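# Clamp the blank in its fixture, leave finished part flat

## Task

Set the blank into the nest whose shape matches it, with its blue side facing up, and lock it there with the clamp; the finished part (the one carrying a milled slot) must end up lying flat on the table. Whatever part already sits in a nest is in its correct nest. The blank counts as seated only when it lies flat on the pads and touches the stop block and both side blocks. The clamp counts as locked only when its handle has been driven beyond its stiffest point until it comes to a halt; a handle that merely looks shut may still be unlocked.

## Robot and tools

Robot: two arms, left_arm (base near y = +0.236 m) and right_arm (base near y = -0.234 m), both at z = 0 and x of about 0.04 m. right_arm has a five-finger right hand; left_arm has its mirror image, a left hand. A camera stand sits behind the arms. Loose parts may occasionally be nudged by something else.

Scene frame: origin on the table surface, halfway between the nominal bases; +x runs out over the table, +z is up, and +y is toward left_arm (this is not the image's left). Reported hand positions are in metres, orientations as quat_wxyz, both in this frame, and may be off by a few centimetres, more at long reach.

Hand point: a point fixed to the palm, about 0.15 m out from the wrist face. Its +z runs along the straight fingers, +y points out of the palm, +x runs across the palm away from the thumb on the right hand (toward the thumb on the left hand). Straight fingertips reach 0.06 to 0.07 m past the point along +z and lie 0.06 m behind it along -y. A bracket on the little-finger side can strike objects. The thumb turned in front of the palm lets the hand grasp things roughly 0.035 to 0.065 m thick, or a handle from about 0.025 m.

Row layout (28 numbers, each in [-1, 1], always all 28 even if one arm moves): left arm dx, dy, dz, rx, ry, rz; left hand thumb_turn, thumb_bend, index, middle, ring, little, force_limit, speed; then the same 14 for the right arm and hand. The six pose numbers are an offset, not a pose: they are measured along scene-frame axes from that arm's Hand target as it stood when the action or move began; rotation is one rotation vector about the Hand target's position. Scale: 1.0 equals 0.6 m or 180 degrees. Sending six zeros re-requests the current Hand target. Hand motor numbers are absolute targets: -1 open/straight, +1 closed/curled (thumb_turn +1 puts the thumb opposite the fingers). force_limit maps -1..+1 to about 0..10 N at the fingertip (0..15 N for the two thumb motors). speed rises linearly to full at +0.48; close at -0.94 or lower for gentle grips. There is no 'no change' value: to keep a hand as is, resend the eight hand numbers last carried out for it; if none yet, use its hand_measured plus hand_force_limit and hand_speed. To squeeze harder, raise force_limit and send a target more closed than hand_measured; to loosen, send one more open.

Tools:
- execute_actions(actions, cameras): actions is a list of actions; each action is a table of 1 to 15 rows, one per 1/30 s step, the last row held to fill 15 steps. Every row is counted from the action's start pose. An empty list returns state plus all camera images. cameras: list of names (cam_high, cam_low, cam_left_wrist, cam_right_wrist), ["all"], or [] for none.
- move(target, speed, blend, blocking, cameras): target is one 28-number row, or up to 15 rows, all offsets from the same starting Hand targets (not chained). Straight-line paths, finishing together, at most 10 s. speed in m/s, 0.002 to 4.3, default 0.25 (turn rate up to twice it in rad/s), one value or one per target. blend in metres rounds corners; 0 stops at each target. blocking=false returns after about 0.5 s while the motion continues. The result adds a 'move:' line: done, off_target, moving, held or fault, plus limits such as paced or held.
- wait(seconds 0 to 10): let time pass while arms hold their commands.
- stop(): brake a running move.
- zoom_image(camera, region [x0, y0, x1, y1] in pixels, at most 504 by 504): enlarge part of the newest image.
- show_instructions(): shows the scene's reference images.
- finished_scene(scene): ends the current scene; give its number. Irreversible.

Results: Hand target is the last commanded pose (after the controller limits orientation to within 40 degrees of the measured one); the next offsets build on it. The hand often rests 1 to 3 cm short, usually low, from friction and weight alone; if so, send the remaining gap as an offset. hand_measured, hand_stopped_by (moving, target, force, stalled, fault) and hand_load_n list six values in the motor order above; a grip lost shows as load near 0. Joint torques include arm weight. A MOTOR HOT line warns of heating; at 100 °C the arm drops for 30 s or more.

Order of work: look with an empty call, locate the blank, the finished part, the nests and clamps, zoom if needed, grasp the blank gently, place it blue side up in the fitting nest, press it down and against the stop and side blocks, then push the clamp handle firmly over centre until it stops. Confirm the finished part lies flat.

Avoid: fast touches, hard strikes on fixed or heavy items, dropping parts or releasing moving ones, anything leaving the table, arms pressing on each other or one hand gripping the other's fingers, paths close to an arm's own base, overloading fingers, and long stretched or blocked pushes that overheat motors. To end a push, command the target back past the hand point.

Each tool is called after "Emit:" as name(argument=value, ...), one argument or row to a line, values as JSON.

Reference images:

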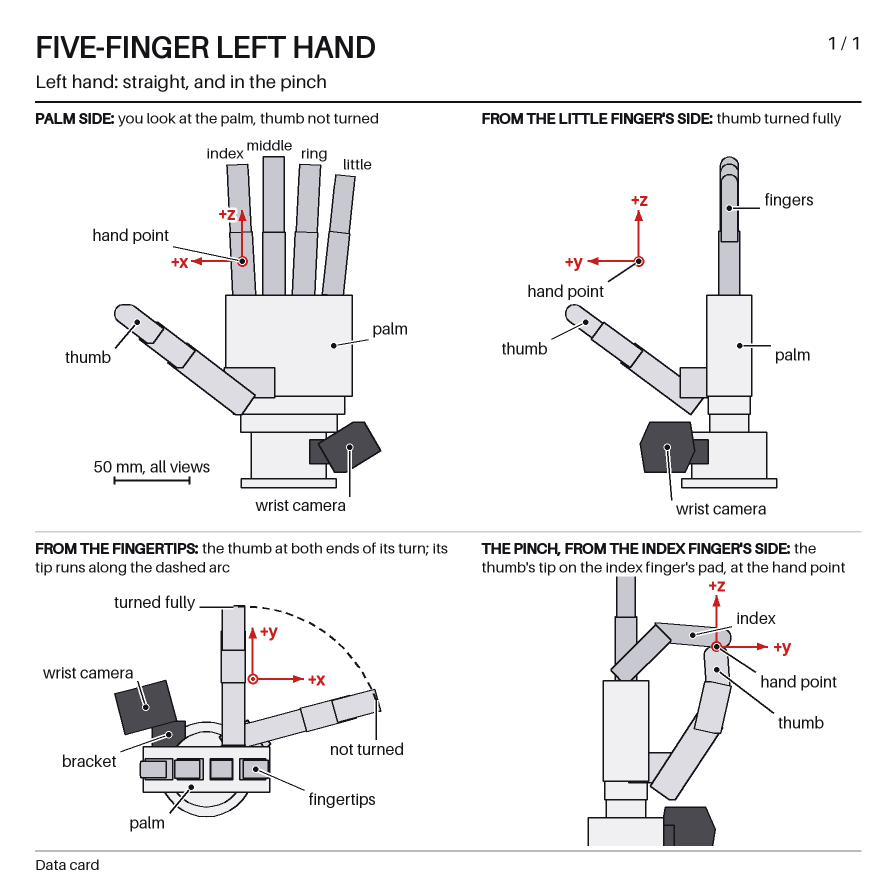

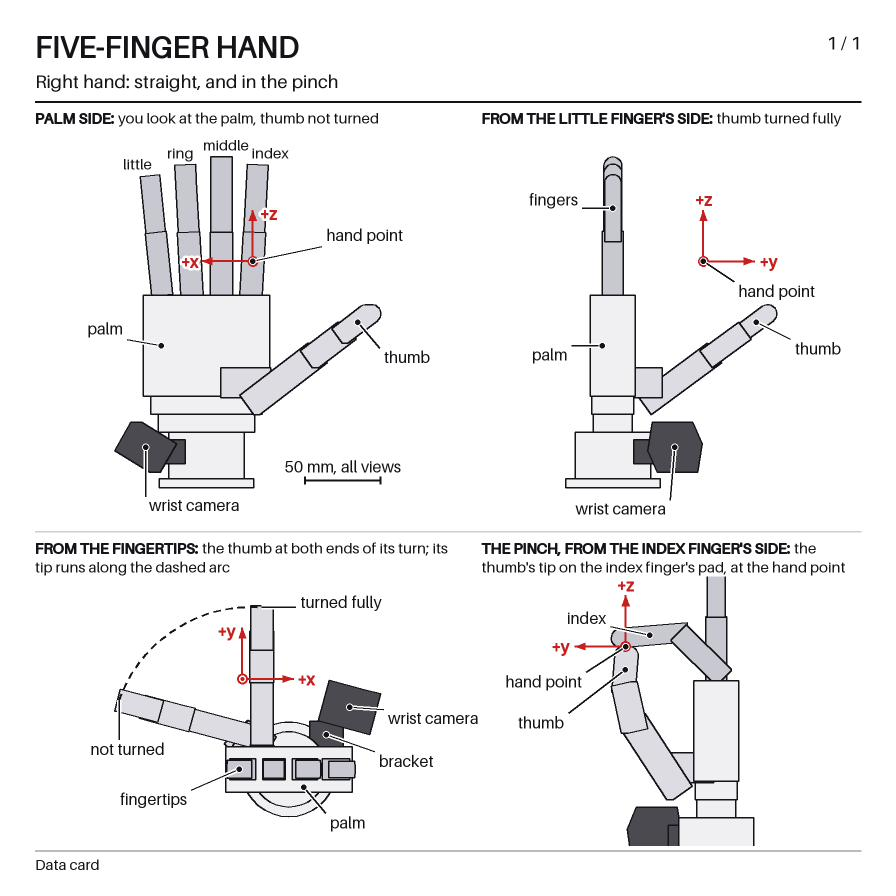

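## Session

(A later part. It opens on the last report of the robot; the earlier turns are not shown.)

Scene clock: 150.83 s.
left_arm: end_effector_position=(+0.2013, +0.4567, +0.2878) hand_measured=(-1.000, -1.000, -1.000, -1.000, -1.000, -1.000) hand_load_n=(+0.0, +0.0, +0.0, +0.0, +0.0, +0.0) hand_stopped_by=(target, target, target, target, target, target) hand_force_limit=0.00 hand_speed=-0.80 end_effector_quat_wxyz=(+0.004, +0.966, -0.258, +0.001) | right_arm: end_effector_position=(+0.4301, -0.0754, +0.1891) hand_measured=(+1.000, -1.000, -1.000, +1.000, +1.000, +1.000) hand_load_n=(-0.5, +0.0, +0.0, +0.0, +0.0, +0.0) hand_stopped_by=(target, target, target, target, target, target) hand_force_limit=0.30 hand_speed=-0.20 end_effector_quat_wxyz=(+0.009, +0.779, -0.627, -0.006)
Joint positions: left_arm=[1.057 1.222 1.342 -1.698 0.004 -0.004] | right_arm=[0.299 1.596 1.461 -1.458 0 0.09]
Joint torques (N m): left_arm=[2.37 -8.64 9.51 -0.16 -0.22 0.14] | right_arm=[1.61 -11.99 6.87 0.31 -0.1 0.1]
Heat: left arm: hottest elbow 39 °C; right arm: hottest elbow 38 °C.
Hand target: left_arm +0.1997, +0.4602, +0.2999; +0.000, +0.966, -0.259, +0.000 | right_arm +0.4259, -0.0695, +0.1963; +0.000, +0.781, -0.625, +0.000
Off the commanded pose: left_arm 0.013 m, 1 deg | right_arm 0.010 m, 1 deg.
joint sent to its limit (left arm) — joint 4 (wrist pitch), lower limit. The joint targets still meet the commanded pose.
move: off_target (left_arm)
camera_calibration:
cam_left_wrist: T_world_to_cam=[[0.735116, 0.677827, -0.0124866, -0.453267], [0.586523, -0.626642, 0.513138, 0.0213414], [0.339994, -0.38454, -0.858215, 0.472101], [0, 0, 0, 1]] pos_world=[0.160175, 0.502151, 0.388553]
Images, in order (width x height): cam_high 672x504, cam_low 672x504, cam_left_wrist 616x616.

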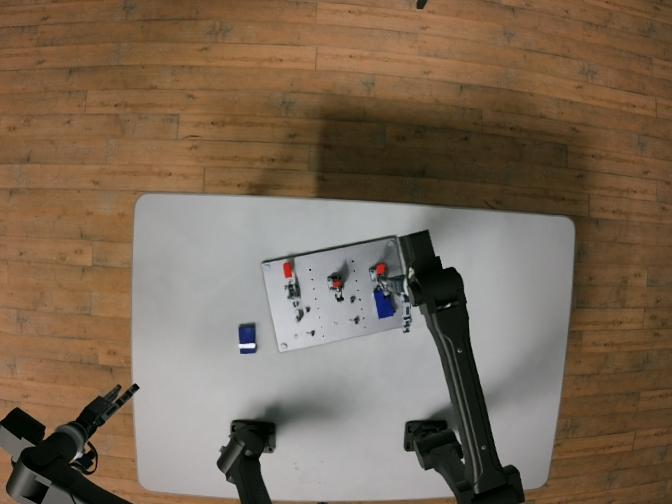

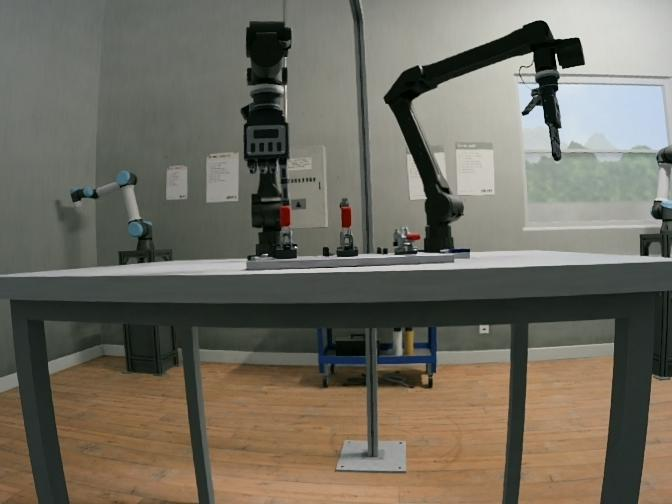

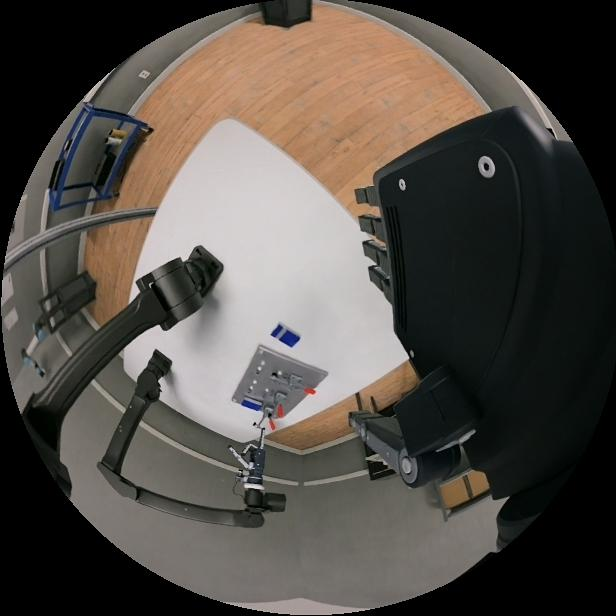

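Emit:
move(
  target=[
    [0,0,0,0,0,0,-1,-1,-1,-1,-1,-1,0,-0.8, 0.014,0.0,-0.044,0,0,0,1,-1,-1,1,1,1,0.3,-0.2],
    [0,0,0,0,0,0,-1,-1,-1,-1,-1,-1,0,-0.8, 0.078,0.012,-0.02,0,0,0,1,-1,-1,1,1,1,0.3,-0.2],
  ],
  speed=0.07,
  cameras=["cam_high","cam_low","cam_left_wrist"],
)

Emit:
zoom_image(
  camera="cam_left_wrist",
  region=[240, 400, 290, 450],
)

Emit:
zoom_image(
  camera="cam_low",
  region=[265, 180, 305, 220],
)

Scene clock: 155.47 s.
left_arm: end_effector_position=(+0.2013, +0.4567, +0.2878) hand_measured=(-1.000, -1.000, -1.000, -1.000, -1.000, -1.000) hand_load_n=(+0.0, +0.0, +0.0, +0.0, +0.0, +0.0) hand_stopped_by=(target, target, target, target, target, target) hand_force_limit=0.00 hand_speed=-0.80 end_effector_quat_wxyz=(+0.004, +0.966, -0.258, +0.001) | right_arm: end_effector_position=(+0.4567, -0.0671, +0.1724) hand_measured=(+1.000, -1.000, -1.000, +1.000, +1.000, +1.000) hand_load_n=(+0.0, +0.0, +0.0, +0.0, +0.0, +0.0) hand_stopped_by=(target, target, target, target, target, target) hand_force_limit=0.30 hand_speed=-0.20 end_effector_quat_wxyz=(+0.012, +0.779, -0.627, -0.008)
Joint positions: left_arm=[1.057 1.222 1.342 -1.698 0.004 -0.004] | right_arm=[0.299 1.679 1.519 -1.44 0 0.09]
Joint torques (N m): left_arm=[2.43 -8.64 9.51 -0.16 -0.22 0.14] | right_arm=[-0.03 -10.34 11.18 -0.42 -0.03 -0.07]
Heat: left arm: hottest elbow 39 °C; right arm: hottest elbow 38 °C.
Hand target: left_arm +0.1997, +0.4602, +0.2999; +0.000, +0.966, -0.259, +0.000 | right_arm +0.4728, -0.0623, +0.1842; +0.000, +0.781, -0.625, +0.000
Off the commanded pose: left_arm 0.013 m, 1 deg | right_arm 0.021 m, 2 deg.
joint sent to its limit (left arm) — joint 4 (wrist pitch), lower limit. The joint targets still meet the commanded pose.
move: off_target (left_arm, right_arm)
camera_calibration:
cam_left_wrist: T_world_to_cam=[[0.735116, 0.677827, -0.0124866, -0.453267], [0.586523, -0.626642, 0.513138, 0.0213414], [0.339994, -0.38454, -0.858215, 0.472101], [0, 0, 0, 1]] pos_world=[0.160175, 0.502151, 0.388553]
Images, in order (width x height): cam_high 672x504, cam_low 672x504, cam_left_wrist 616x616.

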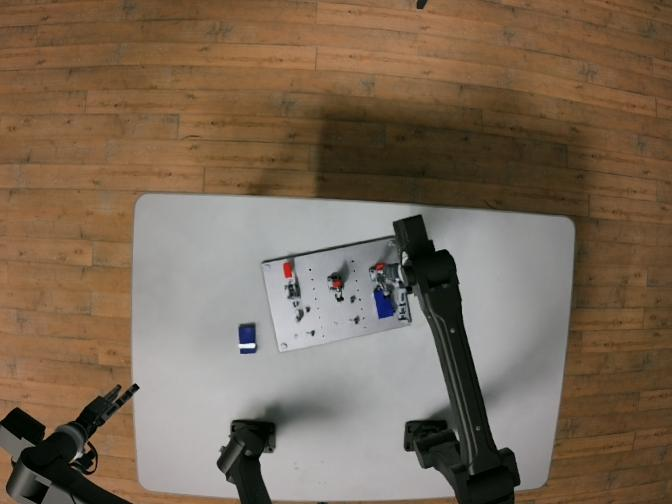

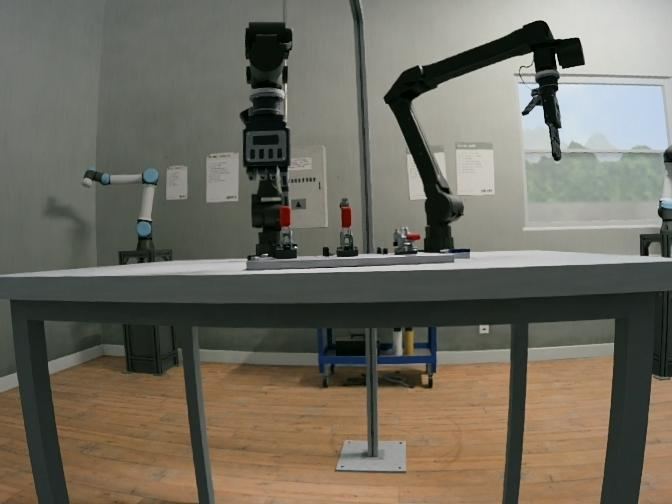

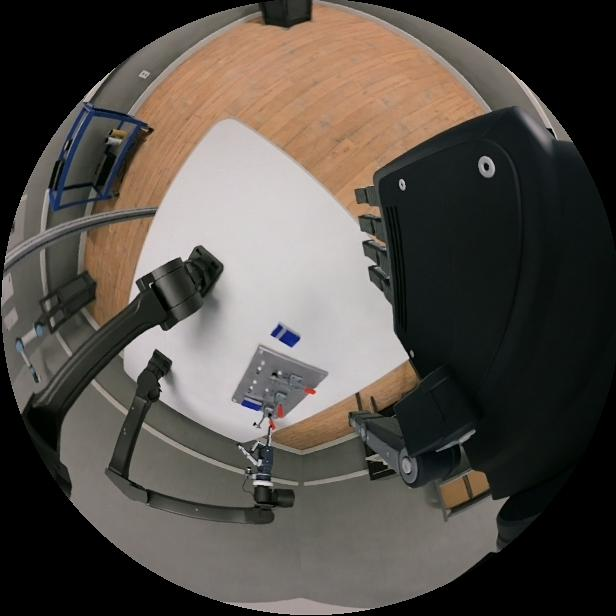

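Scaled by 10.080 from the camera's 616x616 image, which has a finer 880x880 frame.

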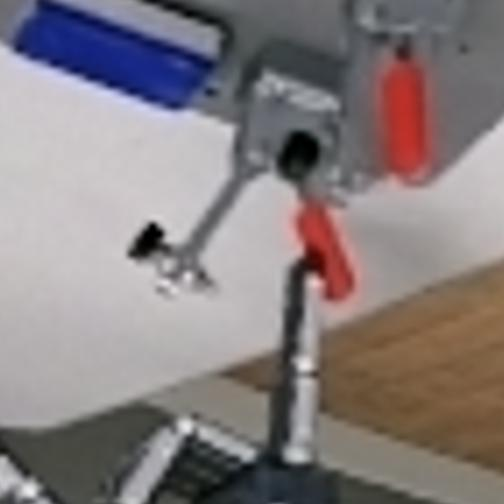

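Scaled by 12.600 from the camera's 672x504 image, which has a finer 960x720 frame.

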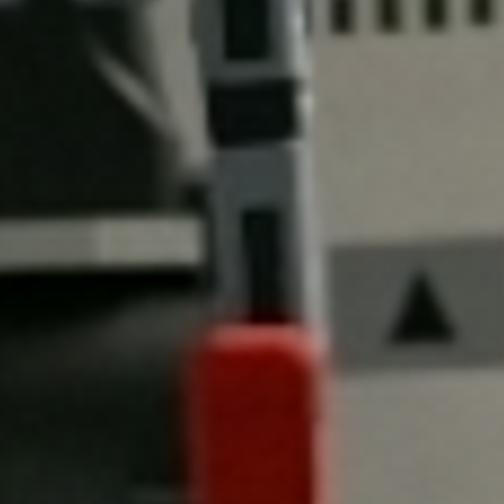

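Emit:
move(
  target=[
    [0,0,0,0,0,0,-1,-1,-1,-1,-1,-1,0,-0.8, 0.055,0.011,-0.015,0,0,0,1,-1,-1,1,1,1,0.3,-0.2],
  ],
  speed=0.06,
  cameras=["cam_high","cam_left_wrist"],
)

Emit:
zoom_image(
  camera="cam_left_wrist",
  region=[240, 400, 290, 450],
)

Scene clock: 157.50 s.
left_arm: end_effector_position=(+0.2013, +0.4567, +0.2878) hand_measured=(-1.000, -1.000, -1.000, -1.000, -1.000, -1.000) hand_load_n=(+0.0, +0.0, +0.0, +0.0, +0.0, +0.0) hand_stopped_by=(target, target, target, target, target, target) hand_force_limit=0.00 hand_speed=-0.80 end_effector_quat_wxyz=(+0.004, +0.966, -0.258, +0.001) | right_arm: end_effector_position=(+0.4887, -0.0574, +0.1641) hand_measured=(+1.000, -1.000, -1.000, +1.000, +1.000, +1.000) hand_load_n=(+0.0, +0.0, +0.0, +0.0, +0.0, +0.0) hand_stopped_by=(target, target, target, target, target, target) hand_force_limit=0.30 hand_speed=-0.20 end_effector_quat_wxyz=(+0.013, +0.779, -0.627, -0.007)
Joint positions: left_arm=[1.057 1.222 1.342 -1.698 0.004 -0.004] | right_arm=[0.299 1.77 1.619 -1.449 0.002 0.089]
Joint torques (N m): left_arm=[2.37 -8.64 9.5 -0.17 -0.22 0.14] | right_arm=[-1.2 -12.4 11.03 -0.25 -0.07 -0.16]
Heat: left arm: hottest elbow 39 °C; right arm: hottest elbow 38 °C.
Hand target: left_arm +0.1997, +0.4602, +0.2999; +0.000, +0.966, -0.259, +0.000 | right_arm +0.5057, -0.0557, +0.1752; +0.000, +0.781, -0.625, +0.000
Off the commanded pose: left_arm 0.013 m, 1 deg | right_arm 0.020 m, 2 deg.
joint sent to its limit (left arm) — joint 4 (wrist pitch), lower limit. The joint targets still meet the commanded pose.
move: off_target (left_arm, right_arm)
camera_calibration:
cam_left_wrist: T_world_to_cam=[[0.735116, 0.677827, -0.0124866, -0.453267], [0.586523, -0.626642, 0.513138, 0.0213414], [0.339994, -0.38454, -0.858215, 0.472101], [0, 0, 0, 1]] pos_world=[0.160175, 0.502151, 0.388553]
Images, in order (width x height): cam_high 672x504, cam_left_wrist 616x616.

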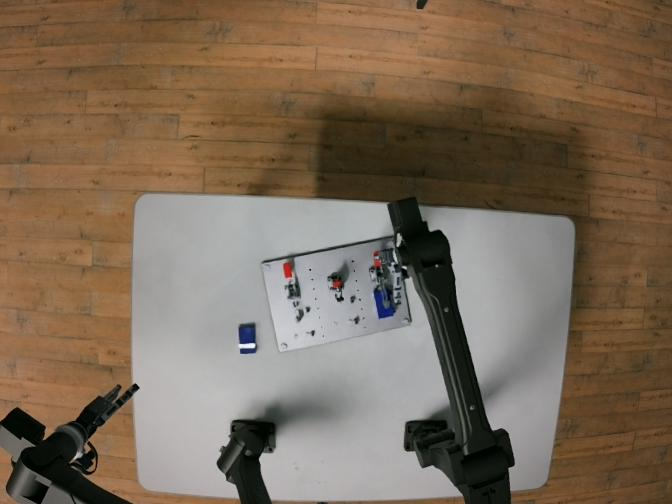

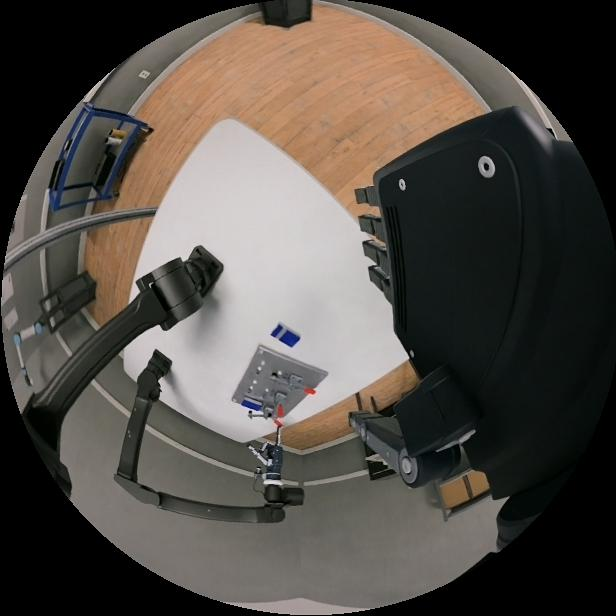

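Scaled by 10.080 from the camera's 616x616 image, which has a finer 880x880 frame.

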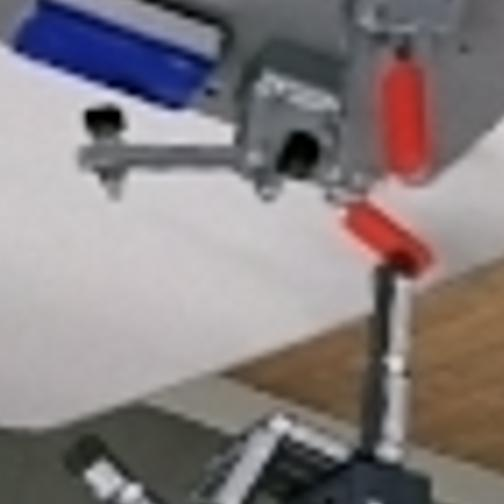

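Emit:
move(
  target=[
    [0,0,0,0,0,0,-1,-1,-1,-1,-1,-1,0,-0.8, -0.006,0.0,-0.045,0,0,0,1,-1,-1,1,1,1,0.3,-0.2],
  ],
  speed=0.05,
  cameras=["cam_high","cam_left_wrist"],
)

Emit:
zoom_image(
  camera="cam_left_wrist",
  region=[240, 400, 290, 450],
)

Emit:
zoom_image(
  camera="cam_high",
  region=[365, 242, 415, 292],
)

Scene clock: 160.23 s.
left_arm: end_effector_position=(+0.2013, +0.4567, +0.2878) hand_measured=(-1.000, -1.000, -1.000, -1.000, -1.000, -1.000) hand_load_n=(+0.0, -0.5, +0.0, +0.0, +0.0, +0.0) hand_stopped_by=(target, target, target, target, target, target) hand_force_limit=0.00 hand_speed=-0.80 end_effector_quat_wxyz=(+0.004, +0.966, -0.258, +0.001) | right_arm: end_effector_position=(+0.4997, -0.0540, +0.1593) hand_measured=(+1.000, -1.000, -1.000, +1.000, +1.000, +1.000) hand_load_n=(+0.0, -0.5, +0.0, +0.0, +0.0, +0.0) hand_stopped_by=(target, target, target, target, target, target) hand_force_limit=0.30 hand_speed=-0.20 end_effector_quat_wxyz=(-0.005, +0.779, -0.627, +0.005)
Joint positions: left_arm=[1.057 1.222 1.342 -1.698 0.004 -0.004] | right_arm=[0.299 1.771 1.614 -1.4 0.002 0.089]
Joint torques (N m): left_arm=[2.37 -8.7 9.51 -0.17 -0.22 0.14] | right_arm=[-0.32 -12.04 6.83 0.36 -0.12 -0.11]
Heat: left arm: hottest elbow 39 °C; right arm: hottest elbow 38 °C.
Hand target: left_arm +0.1997, +0.4602, +0.2999; +0.000, +0.966, -0.259, +0.000 | right_arm +0.5022, -0.0558, +0.1484; +0.000, +0.780, -0.625, +0.000
Off the commanded pose: left_arm 0.013 m, 1 deg | right_arm 0.011 m, 1 deg.
joint sent to its limit (left arm) — joint 4 (wrist pitch), lower limit. The joint targets still meet the commanded pose.
move: off_target (left_arm, right_arm)
camera_calibration:
cam_left_wrist: T_world_to_cam=[[0.735116, 0.677827, -0.0124866, -0.453267], [0.586523, -0.626642, 0.513138, 0.0213414], [0.339994, -0.38454, -0.858215, 0.472101], [0, 0, 0, 1]] pos_world=[0.160175, 0.502151, 0.388553]
Images, in order (width x height): cam_high 672x504, cam_left_wrist 616x616.

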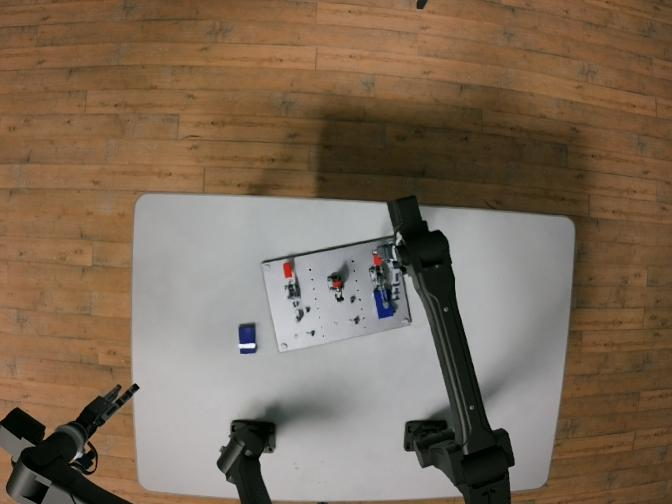

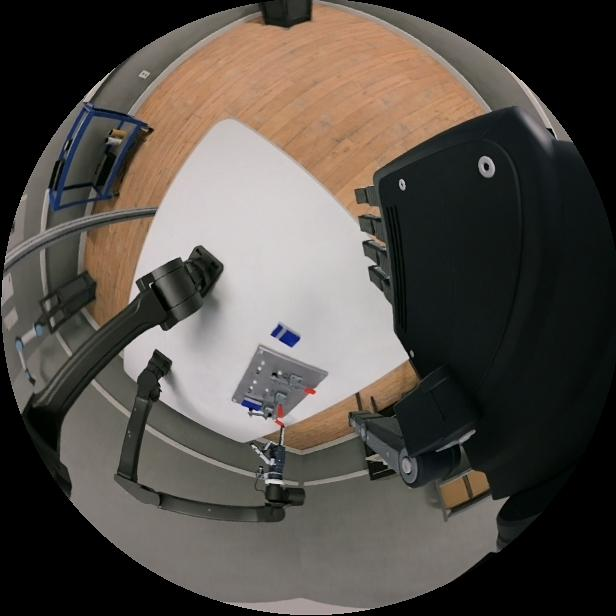

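Scaled by 10.080 from the camera's 616x616 image, which has a finer 880x880 frame.

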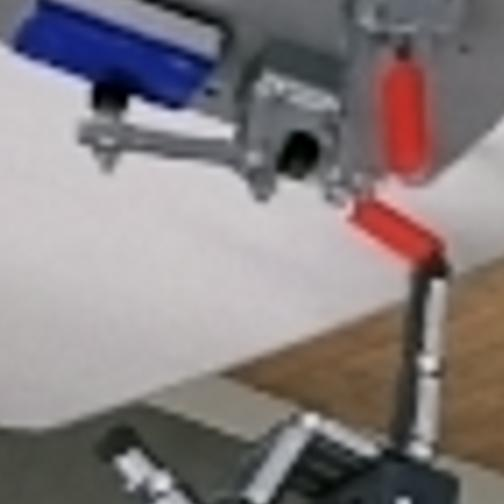

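Scaled by 10.080 from the camera's 672x504 image, which has a finer 960x720 frame.

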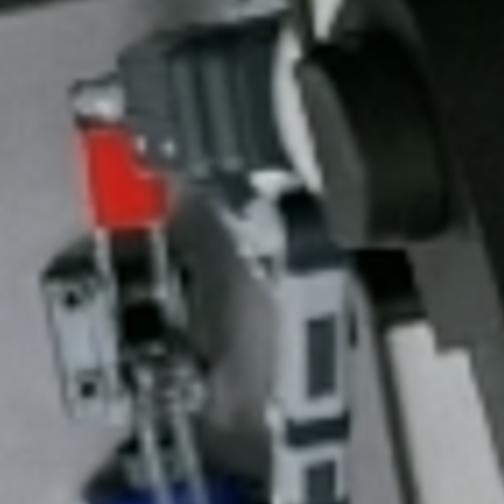

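Emit:
execute_actions(
  actions=[],
  cameras=["cam_low"],
)

Emit:
zoom_image(
  camera="cam_low",
  region=[260, 180, 310, 260],
)

Scene clock: 160.97 s.
left_arm: end_effector_position=(+0.2013, +0.4567, +0.2878) hand_measured=(-1.000, -1.000, -1.000, -1.000, -1.000, -1.000) hand_load_n=(+0.0, +0.0, +0.0, +0.0, +0.0, +0.0) hand_stopped_by=(target, target, target, target, target, target) hand_force_limit=0.00 hand_speed=-0.80 end_effector_quat_wxyz=(+0.004, +0.966, -0.258, +0.001) | right_arm: end_effector_position=(+0.4997, -0.0540, +0.1593) hand_measured=(+1.000, -1.000, -1.000, +1.000, +1.000, +1.000) hand_load_n=(+0.0, -0.5, +0.0, +0.0, +0.0, +0.0) hand_stopped_by=(target, target, target, target, target, target) hand_force_limit=0.30 hand_speed=-0.20 end_effector_quat_wxyz=(-0.005, +0.779, -0.627, +0.005)
Joint positions: left_arm=[1.057 1.222 1.342 -1.698 0.004 -0.004] | right_arm=[0.299 1.771 1.614 -1.4 0.002 0.089]
Joint velocities: within noise
Joint torques (N m): left_arm=[2.43 -8.64 9.5 -0.16 -0.22 0.14] | right_arm=[-0.62 -11.69 6.87 0.28 -0.07 -0.16]
Motor temperatures (°C): left_arm=[27 30 39 23 25 25] | right_arm=[23 25 38 26 23 23]
Heat: left arm: hottest elbow 39 °C; right arm: hottest elbow 38 °C.
Hand target: left_arm +0.1997, +0.4602, +0.2999; +0.000, +0.966, -0.259, +0.000 | right_arm +0.5022, -0.0558, +0.1484; +0.000, +0.780, -0.625, +0.000
Off the commanded pose: left_arm 0.013 m, 1 deg | right_arm 0.011 m, 1 deg.
Images, in order (width x height): cam_low 672x504.

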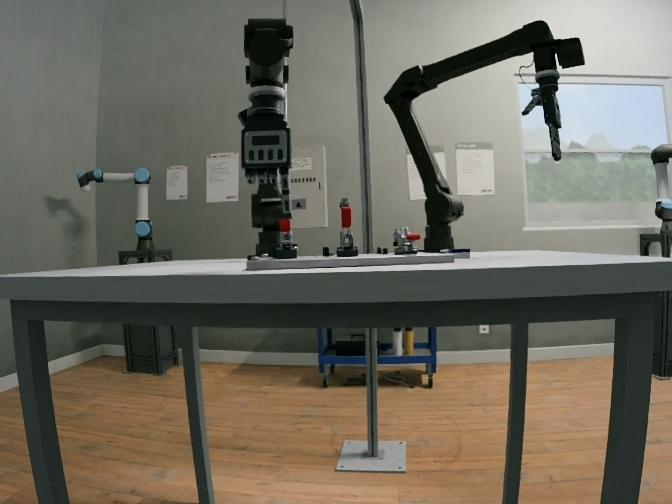

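Scaled by 6.300 from the camera's 672x504 image, which has a finer 960x720 frame.

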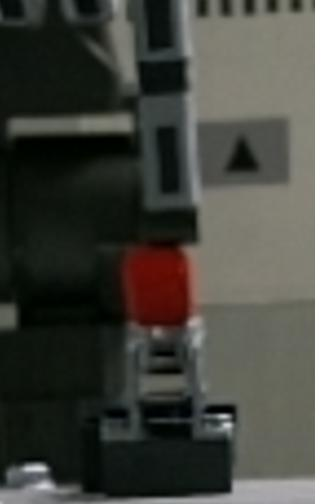

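Emit:
move(
  target=[
    [0,0,0,0,0,0,-1,-1,-1,-1,-1,-1,0,-0.8, 0.0,0.0,0.2,0,0,0,1,-1,-1,1,1,1,0.3,-0.2],
    [0,0,0,0,0,0,-1,-1,-1,-1,-1,-1,0,-0.8, 0.04,-0.055,0.2,0,0,0.5,1,-1,1,1,1,1,0.3,-0.2],
  ],
  speed=0.2,
  cameras=["cam_high","cam_low","cam_left_wrist"],
)

Emit:
zoom_image(
  camera="cam_left_wrist",
  region=[240, 400, 290, 450],
)

Emit:
zoom_image(
  camera="cam_low",
  region=[230, 150, 340, 260],
)

Emit:
zoom_image(
  camera="cam_high",
  region=[345, 230, 415, 300],
)

Scene clock: 175.43 s.
left_arm: end_effector_position=(+0.2013, +0.4567, +0.2878) hand_measured=(-1.000, -1.000, -1.000, -1.000, -1.000, -1.000) hand_load_n=(+0.0, +0.0, +0.0, +0.0, +0.0, +0.0) hand_stopped_by=(target, target, target, target, target, target) hand_force_limit=0.00 hand_speed=-0.80 end_effector_quat_wxyz=(+0.004, +0.966, -0.258, +0.001) | right_arm: end_effector_position=(+0.5339, -0.0919, +0.2550) hand_measured=(+1.000, -1.000, +1.000, +1.000, +1.000, +1.000) hand_load_n=(+0.0, -0.5, +0.0, +0.0, +0.0, +0.0) hand_stopped_by=(target, target, target, target, target, target) hand_force_limit=0.30 hand_speed=-0.20 end_effector_quat_wxyz=(+0.002, +0.995, +0.098, -0.006)
Joint positions: left_arm=[1.057 1.222 1.342 -1.698 0.004 -0.004] | right_arm=[0.383 1.791 1.889 -1.681 0.001 -1.379]
Joint torques (N m): left_arm=[2.43 -8.64 9.5 -0.16 -0.22 0.14] | right_arm=[0.56 -15.33 7.19 -0.39 -0.08 -0.09]
Heat: left arm: hottest elbow 39 °C; right arm: hottest elbow 39 °C.
Hand target: left_arm +0.1997, +0.4602, +0.2999; +0.000, +0.966, -0.259, +0.000 | right_arm +0.5262, -0.0887, +0.2682; +0.000, +0.994, +0.110, +0.000
Off the commanded pose: left_arm 0.013 m, 1 deg | right_arm 0.016 m, 1 deg.
joint sent to its limit (left arm) — joint 4 (wrist pitch), lower limit. The joint targets still meet the commanded pose.
joint sent to its limit (right arm) — joint 4 (wrist pitch), lower limit. The joint targets still meet the commanded pose.
move: off_target (left_arm, right_arm); target 2's new numbers were sent with right_arm's hand 0.016 m and 2 deg from that target
camera_calibration:
cam_left_wrist: T_world_to_cam=[[0.735116, 0.677827, -0.0124866, -0.453267], [0.586523, -0.626642, 0.513138, 0.0213414], [0.339994, -0.38454, -0.858215, 0.472101], [0, 0, 0, 1]] pos_world=[0.160175, 0.502151, 0.388553]
Images, in order (width x height): cam_high 672x504, cam_low 672x504, cam_left_wrist 616x616.

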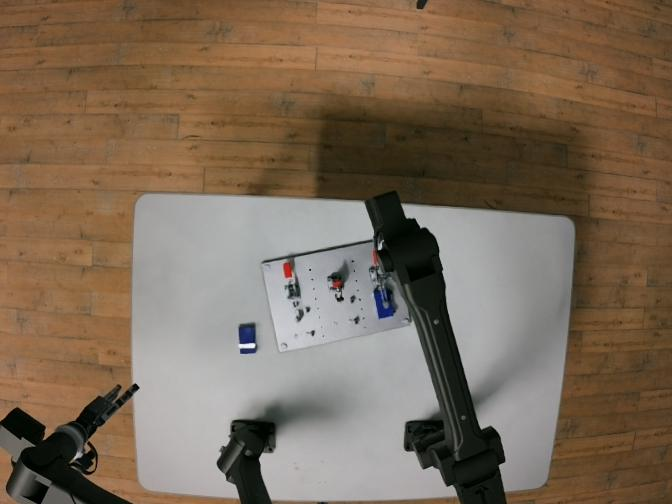

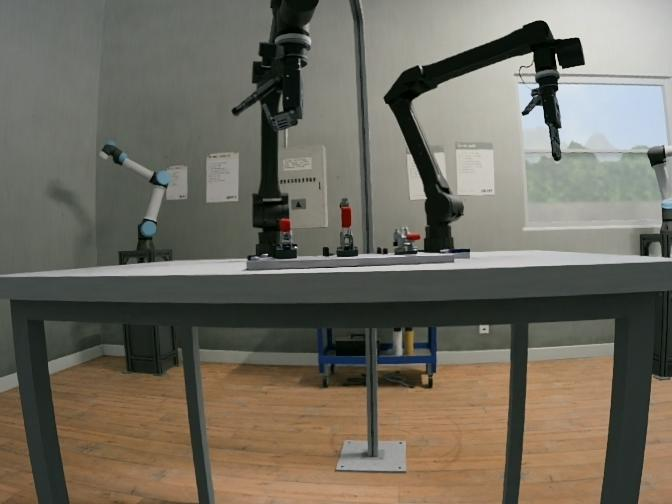

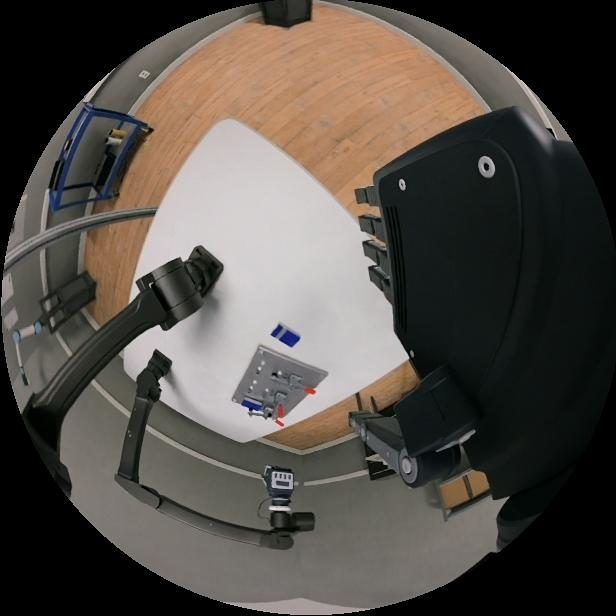

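Scaled by 10.080 from the camera's 616x616 image, which has a finer 880x880 frame.

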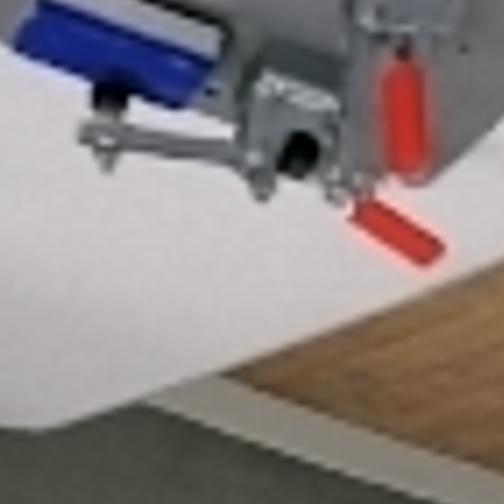

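Scaled by 4.582 from the camera's 672x504 image, which has a finer 960x720 frame.

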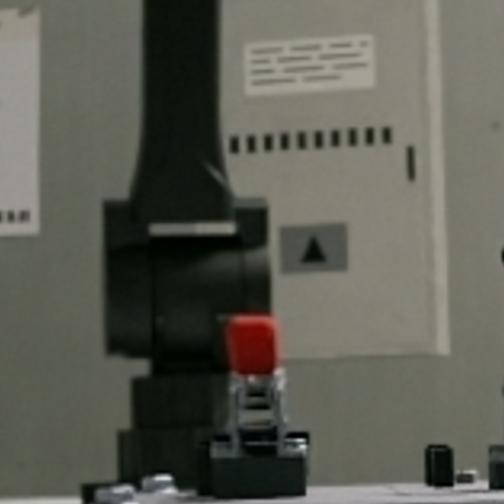

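Scaled by 7.200 from the camera's 672x504 image, which has a finer 960x720 frame.

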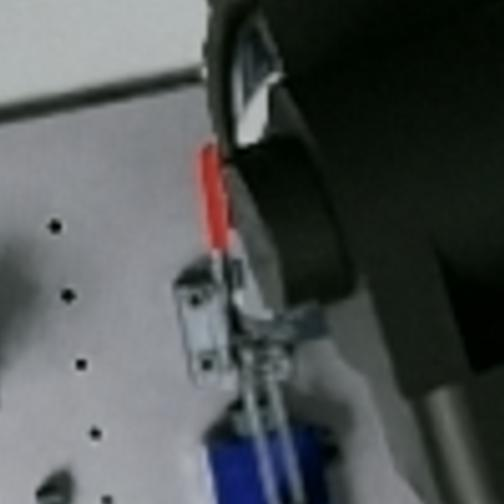

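Emit:
move(
  target=[
    [0,0,0,0,0,0,-1,-1,-1,-1,-1,-1,0,-0.8, 0.0447,-0.007,-0.205,0,0,0,1,-1,1,1,1,1,0.3,-0.2],
  ],
  speed=0.15,
  cameras=["cam_high","cam_low","cam_left_wrist"],
)

Emit:
zoom_image(
  camera="cam_left_wrist",
  region=[240, 400, 320, 480],
)

Emit:
zoom_image(
  camera="cam_low",
  region=[230, 150, 340, 260],
)

Emit:
zoom_image(
  camera="cam_high",
  region=[345, 200, 445, 300],
)

Scene clock: 178.67 s.
left_arm: end_effector_position=(+0.2013, +0.4567, +0.2878) hand_measured=(-1.000, -1.000, -1.000, -1.000, -1.000, -1.000) hand_load_n=(+0.0, +0.0, +0.0, +0.0, +0.0, +0.0) hand_stopped_by=(target, target, target, target, target, target) hand_force_limit=0.00 hand_speed=-0.80 end_effector_quat_wxyz=(+0.004, +0.966, -0.258, +0.001) | right_arm: end_effector_position=(+0.5470, -0.0885, +0.1492) hand_measured=(+1.000, -1.000, +1.000, +1.000, +1.000, +1.000) hand_load_n=(+0.0, +0.0, +0.0, +0.0, +0.5, +0.0) hand_stopped_by=(target, target, target, target, target, target) hand_force_limit=0.30 hand_speed=-0.20 end_effector_quat_wxyz=(+0.001, +0.994, +0.110, -0.003)
Joint positions: left_arm=[1.057 1.222 1.342 -1.698 0.004 -0.004] | right_arm=[0.382 1.83 1.666 -1.413 0.001 -1.404]
Joint torques (N m): left_arm=[2.37 -8.7 9.5 -0.17 -0.22 0.14] | right_arm=[-1.61 -13.8 7.6 0.39 -0.06 -0.08]
Heat: left arm: hottest elbow 39 °C; right arm: hottest elbow 39 °C.
Hand target: left_arm +0.1997, +0.4602, +0.2999; +0.000, +0.966, -0.259, +0.000 | right_arm +0.5531, -0.0930, +0.1452; +0.000, +0.994, +0.110, +0.000
Off the commanded pose: left_arm 0.013 m, 1 deg | right_arm 0.009 m, 0 deg.
joint sent to its limit (left arm) — joint 4 (wrist pitch), lower limit. The joint targets still meet the commanded pose.
move: off_target (left_arm)
camera_calibration:
cam_left_wrist: T_world_to_cam=[[0.735116, 0.677827, -0.0124866, -0.453267], [0.586523, -0.626642, 0.513138, 0.0213414], [0.339994, -0.38454, -0.858215, 0.472101], [0, 0, 0, 1]] pos_world=[0.160175, 0.502151, 0.388553]
Images, in order (width x height): cam_high 672x504, cam_low 672x504, cam_left_wrist 616x616.

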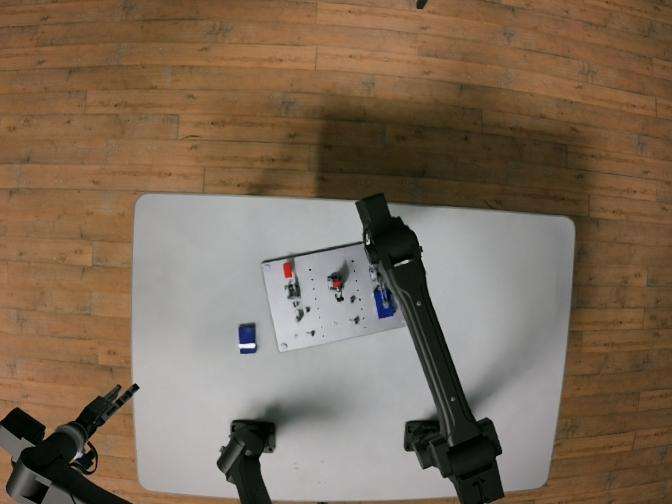

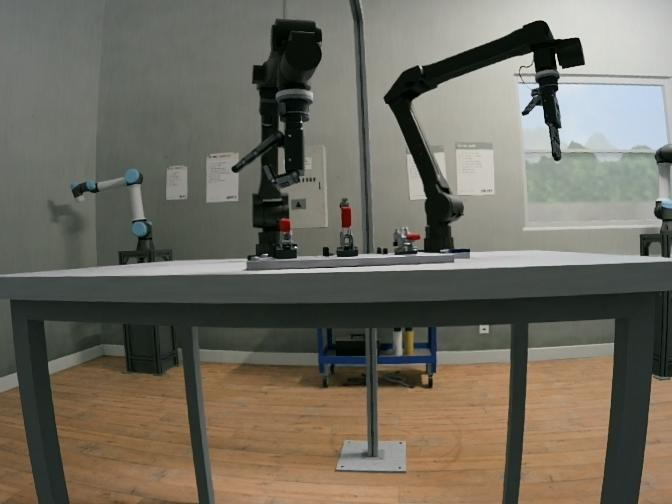

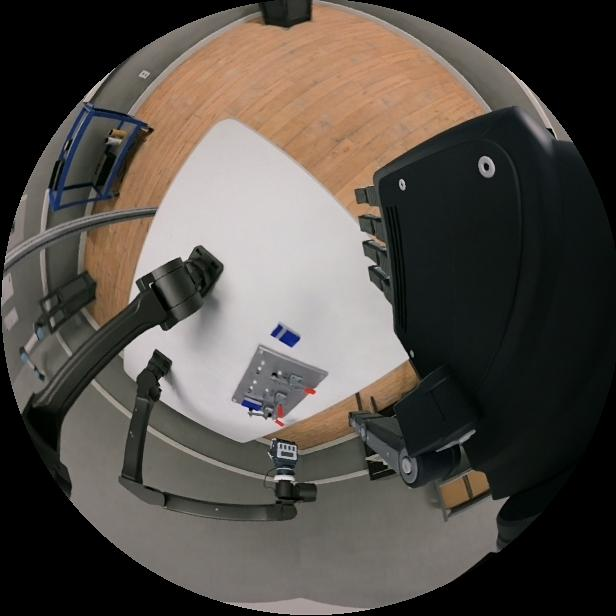

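Scaled by 6.300 from the camera's 616x616 image, which has a finer 880x880 frame.

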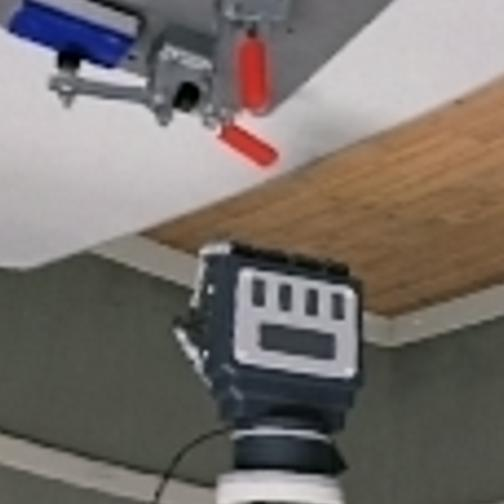

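Scaled by 4.582 from the camera's 672x504 image, which has a finer 960x720 frame.

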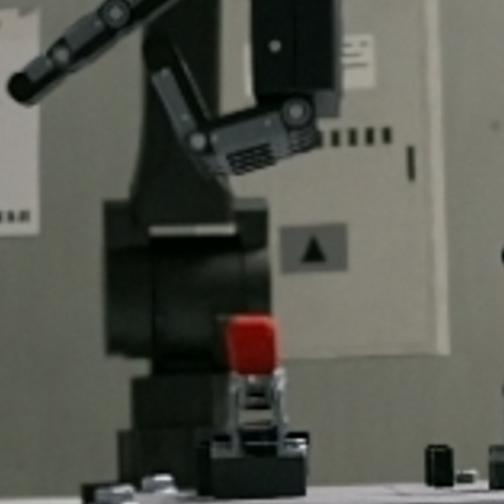

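Scaled by 5.040 from the camera's 672x504 image, which has a finer 960x720 frame.

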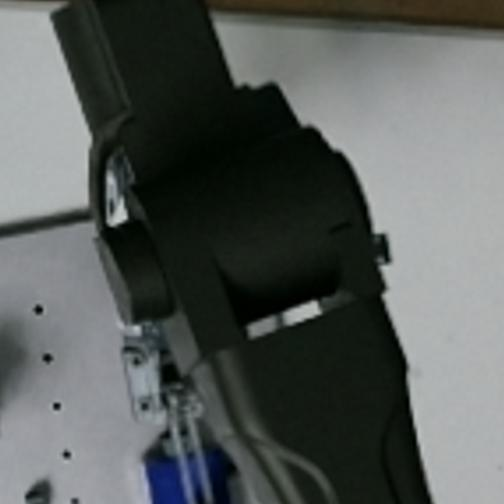

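Emit:
move(
  target=[
    [0,0,0,0,0,0,-1,-1,-1,-1,-1,-1,0,-0.8, -0.005,0.0,-0.075,0,0,0,1,-1,1,1,1,1,0.3,-0.2],
  ],
  speed=0.12,
  cameras=["cam_high","cam_low","cam_left_wrist"],
)

Emit:
zoom_image(
  camera="cam_left_wrist",
  region=[240, 400, 320, 480],
)

Emit:
zoom_image(
  camera="cam_low",
  region=[230, 150, 340, 260],
)

Scene clock: 182.37 s.
left_arm: end_effector_position=(+0.2013, +0.4567, +0.2878) hand_measured=(-1.000, -1.000, -1.000, -1.000, -1.000, -1.000) hand_load_n=(+0.0, +0.0, +0.0, +0.0, +0.0, +0.0) hand_stopped_by=(target, target, target, target, target, target) hand_force_limit=0.00 hand_speed=-0.80 end_effector_quat_wxyz=(+0.004, +0.966, -0.258, +0.001) | right_arm: end_effector_position=(+0.5457, -0.0890, +0.1074) hand_measured=(+1.000, -1.000, +1.000, +1.000, +1.000, +1.000) hand_load_n=(+0.0, +0.0, +0.0, +0.0, +0.0, +0.0) hand_stopped_by=(target, target, target, target, target, target) hand_force_limit=0.30 hand_speed=-0.20 end_effector_quat_wxyz=(+0.000, +0.994, +0.110, +0.001)
Joint positions: left_arm=[1.057 1.222 1.342 -1.698 0.004 -0.004] | right_arm=[0.382 1.844 1.577 -1.301 0.001 -1.404]
Joint torques (N m): left_arm=[2.37 -8.64 9.51 -0.17 -0.22 0.14] | right_arm=[-0.79 -12.69 6.98 0.62 0 -0.11]
Heat: left arm: hottest elbow 39 °C; right arm: hottest elbow 38 °C.
Hand target: left_arm +0.1997, +0.4602, +0.2999; +0.000, +0.966, -0.259, +0.000 | right_arm +0.5501, -0.0930, +0.1003; +0.000, +0.994, +0.110, +0.000
Off the commanded pose: left_arm 0.013 m, 1 deg | right_arm 0.009 m, 0 deg.
joint sent to its limit (left arm) — joint 4 (wrist pitch), lower limit. The joint targets still meet the commanded pose.
move: off_target (left_arm)
camera_calibration:
cam_left_wrist: T_world_to_cam=[[0.735116, 0.677827, -0.0124866, -0.453267], [0.586523, -0.626642, 0.513138, 0.0213414], [0.339994, -0.38454, -0.858215, 0.472101], [0, 0, 0, 1]] pos_world=[0.160175, 0.502151, 0.388553]
Images, in order (width x height): cam_high 672x504, cam_low 672x504, cam_left_wrist 616x616.

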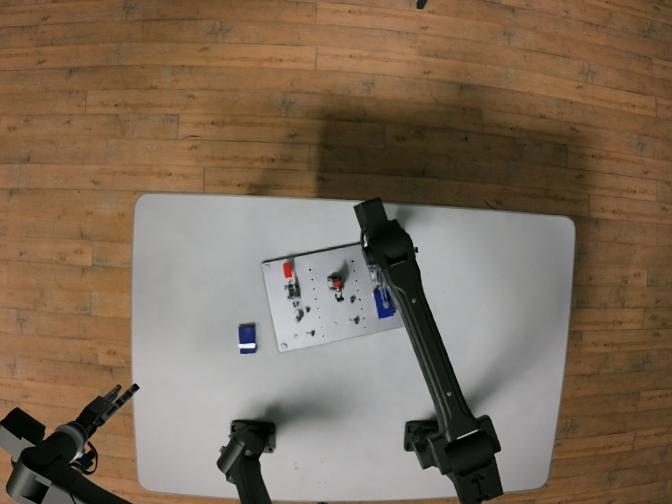

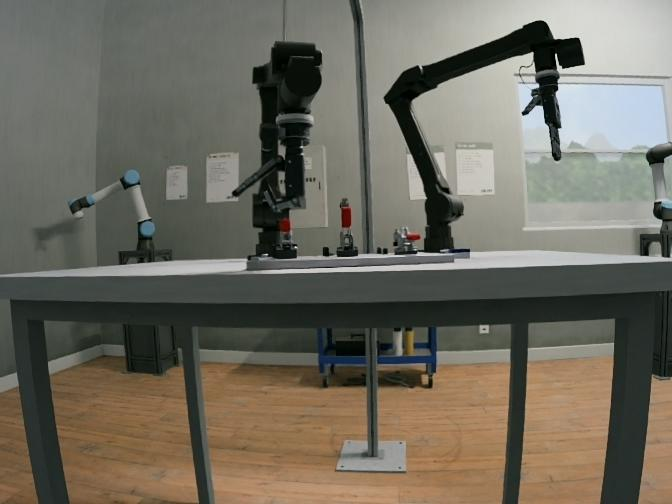

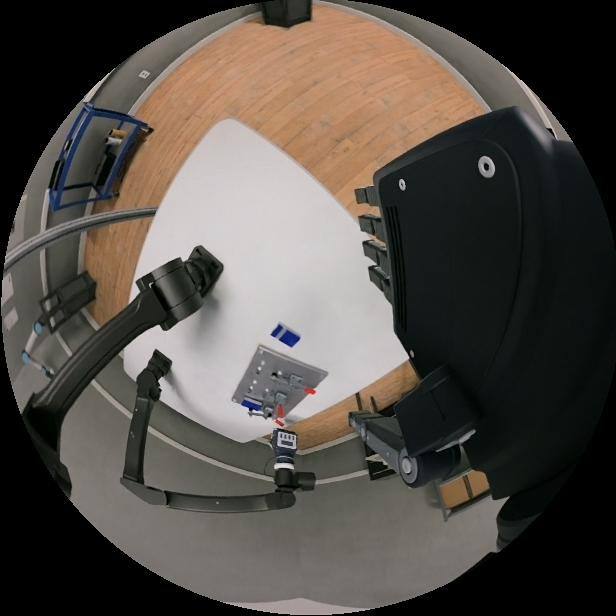

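Scaled by 6.300 from the camera's 616x616 image, which has a finer 880x880 frame.

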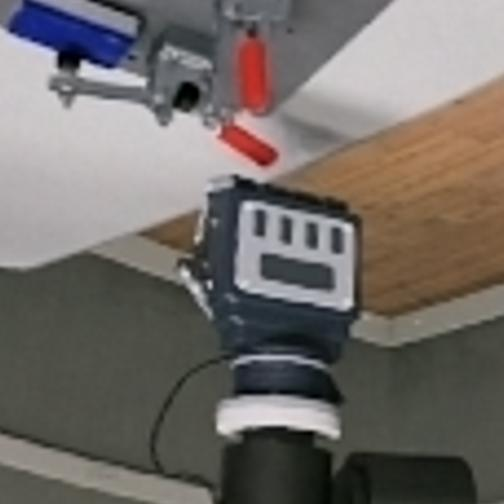

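Scaled by 4.582 from the camera's 672x504 image, which has a finer 960x720 frame.

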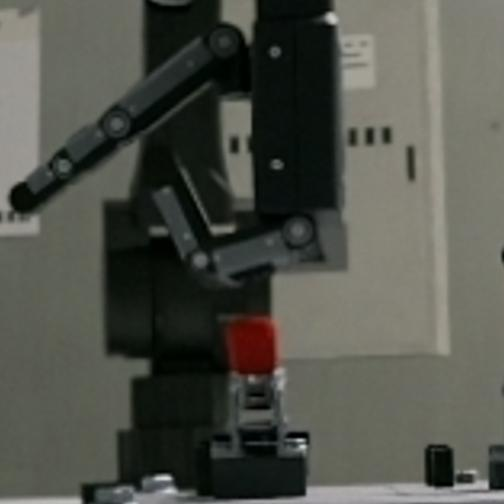

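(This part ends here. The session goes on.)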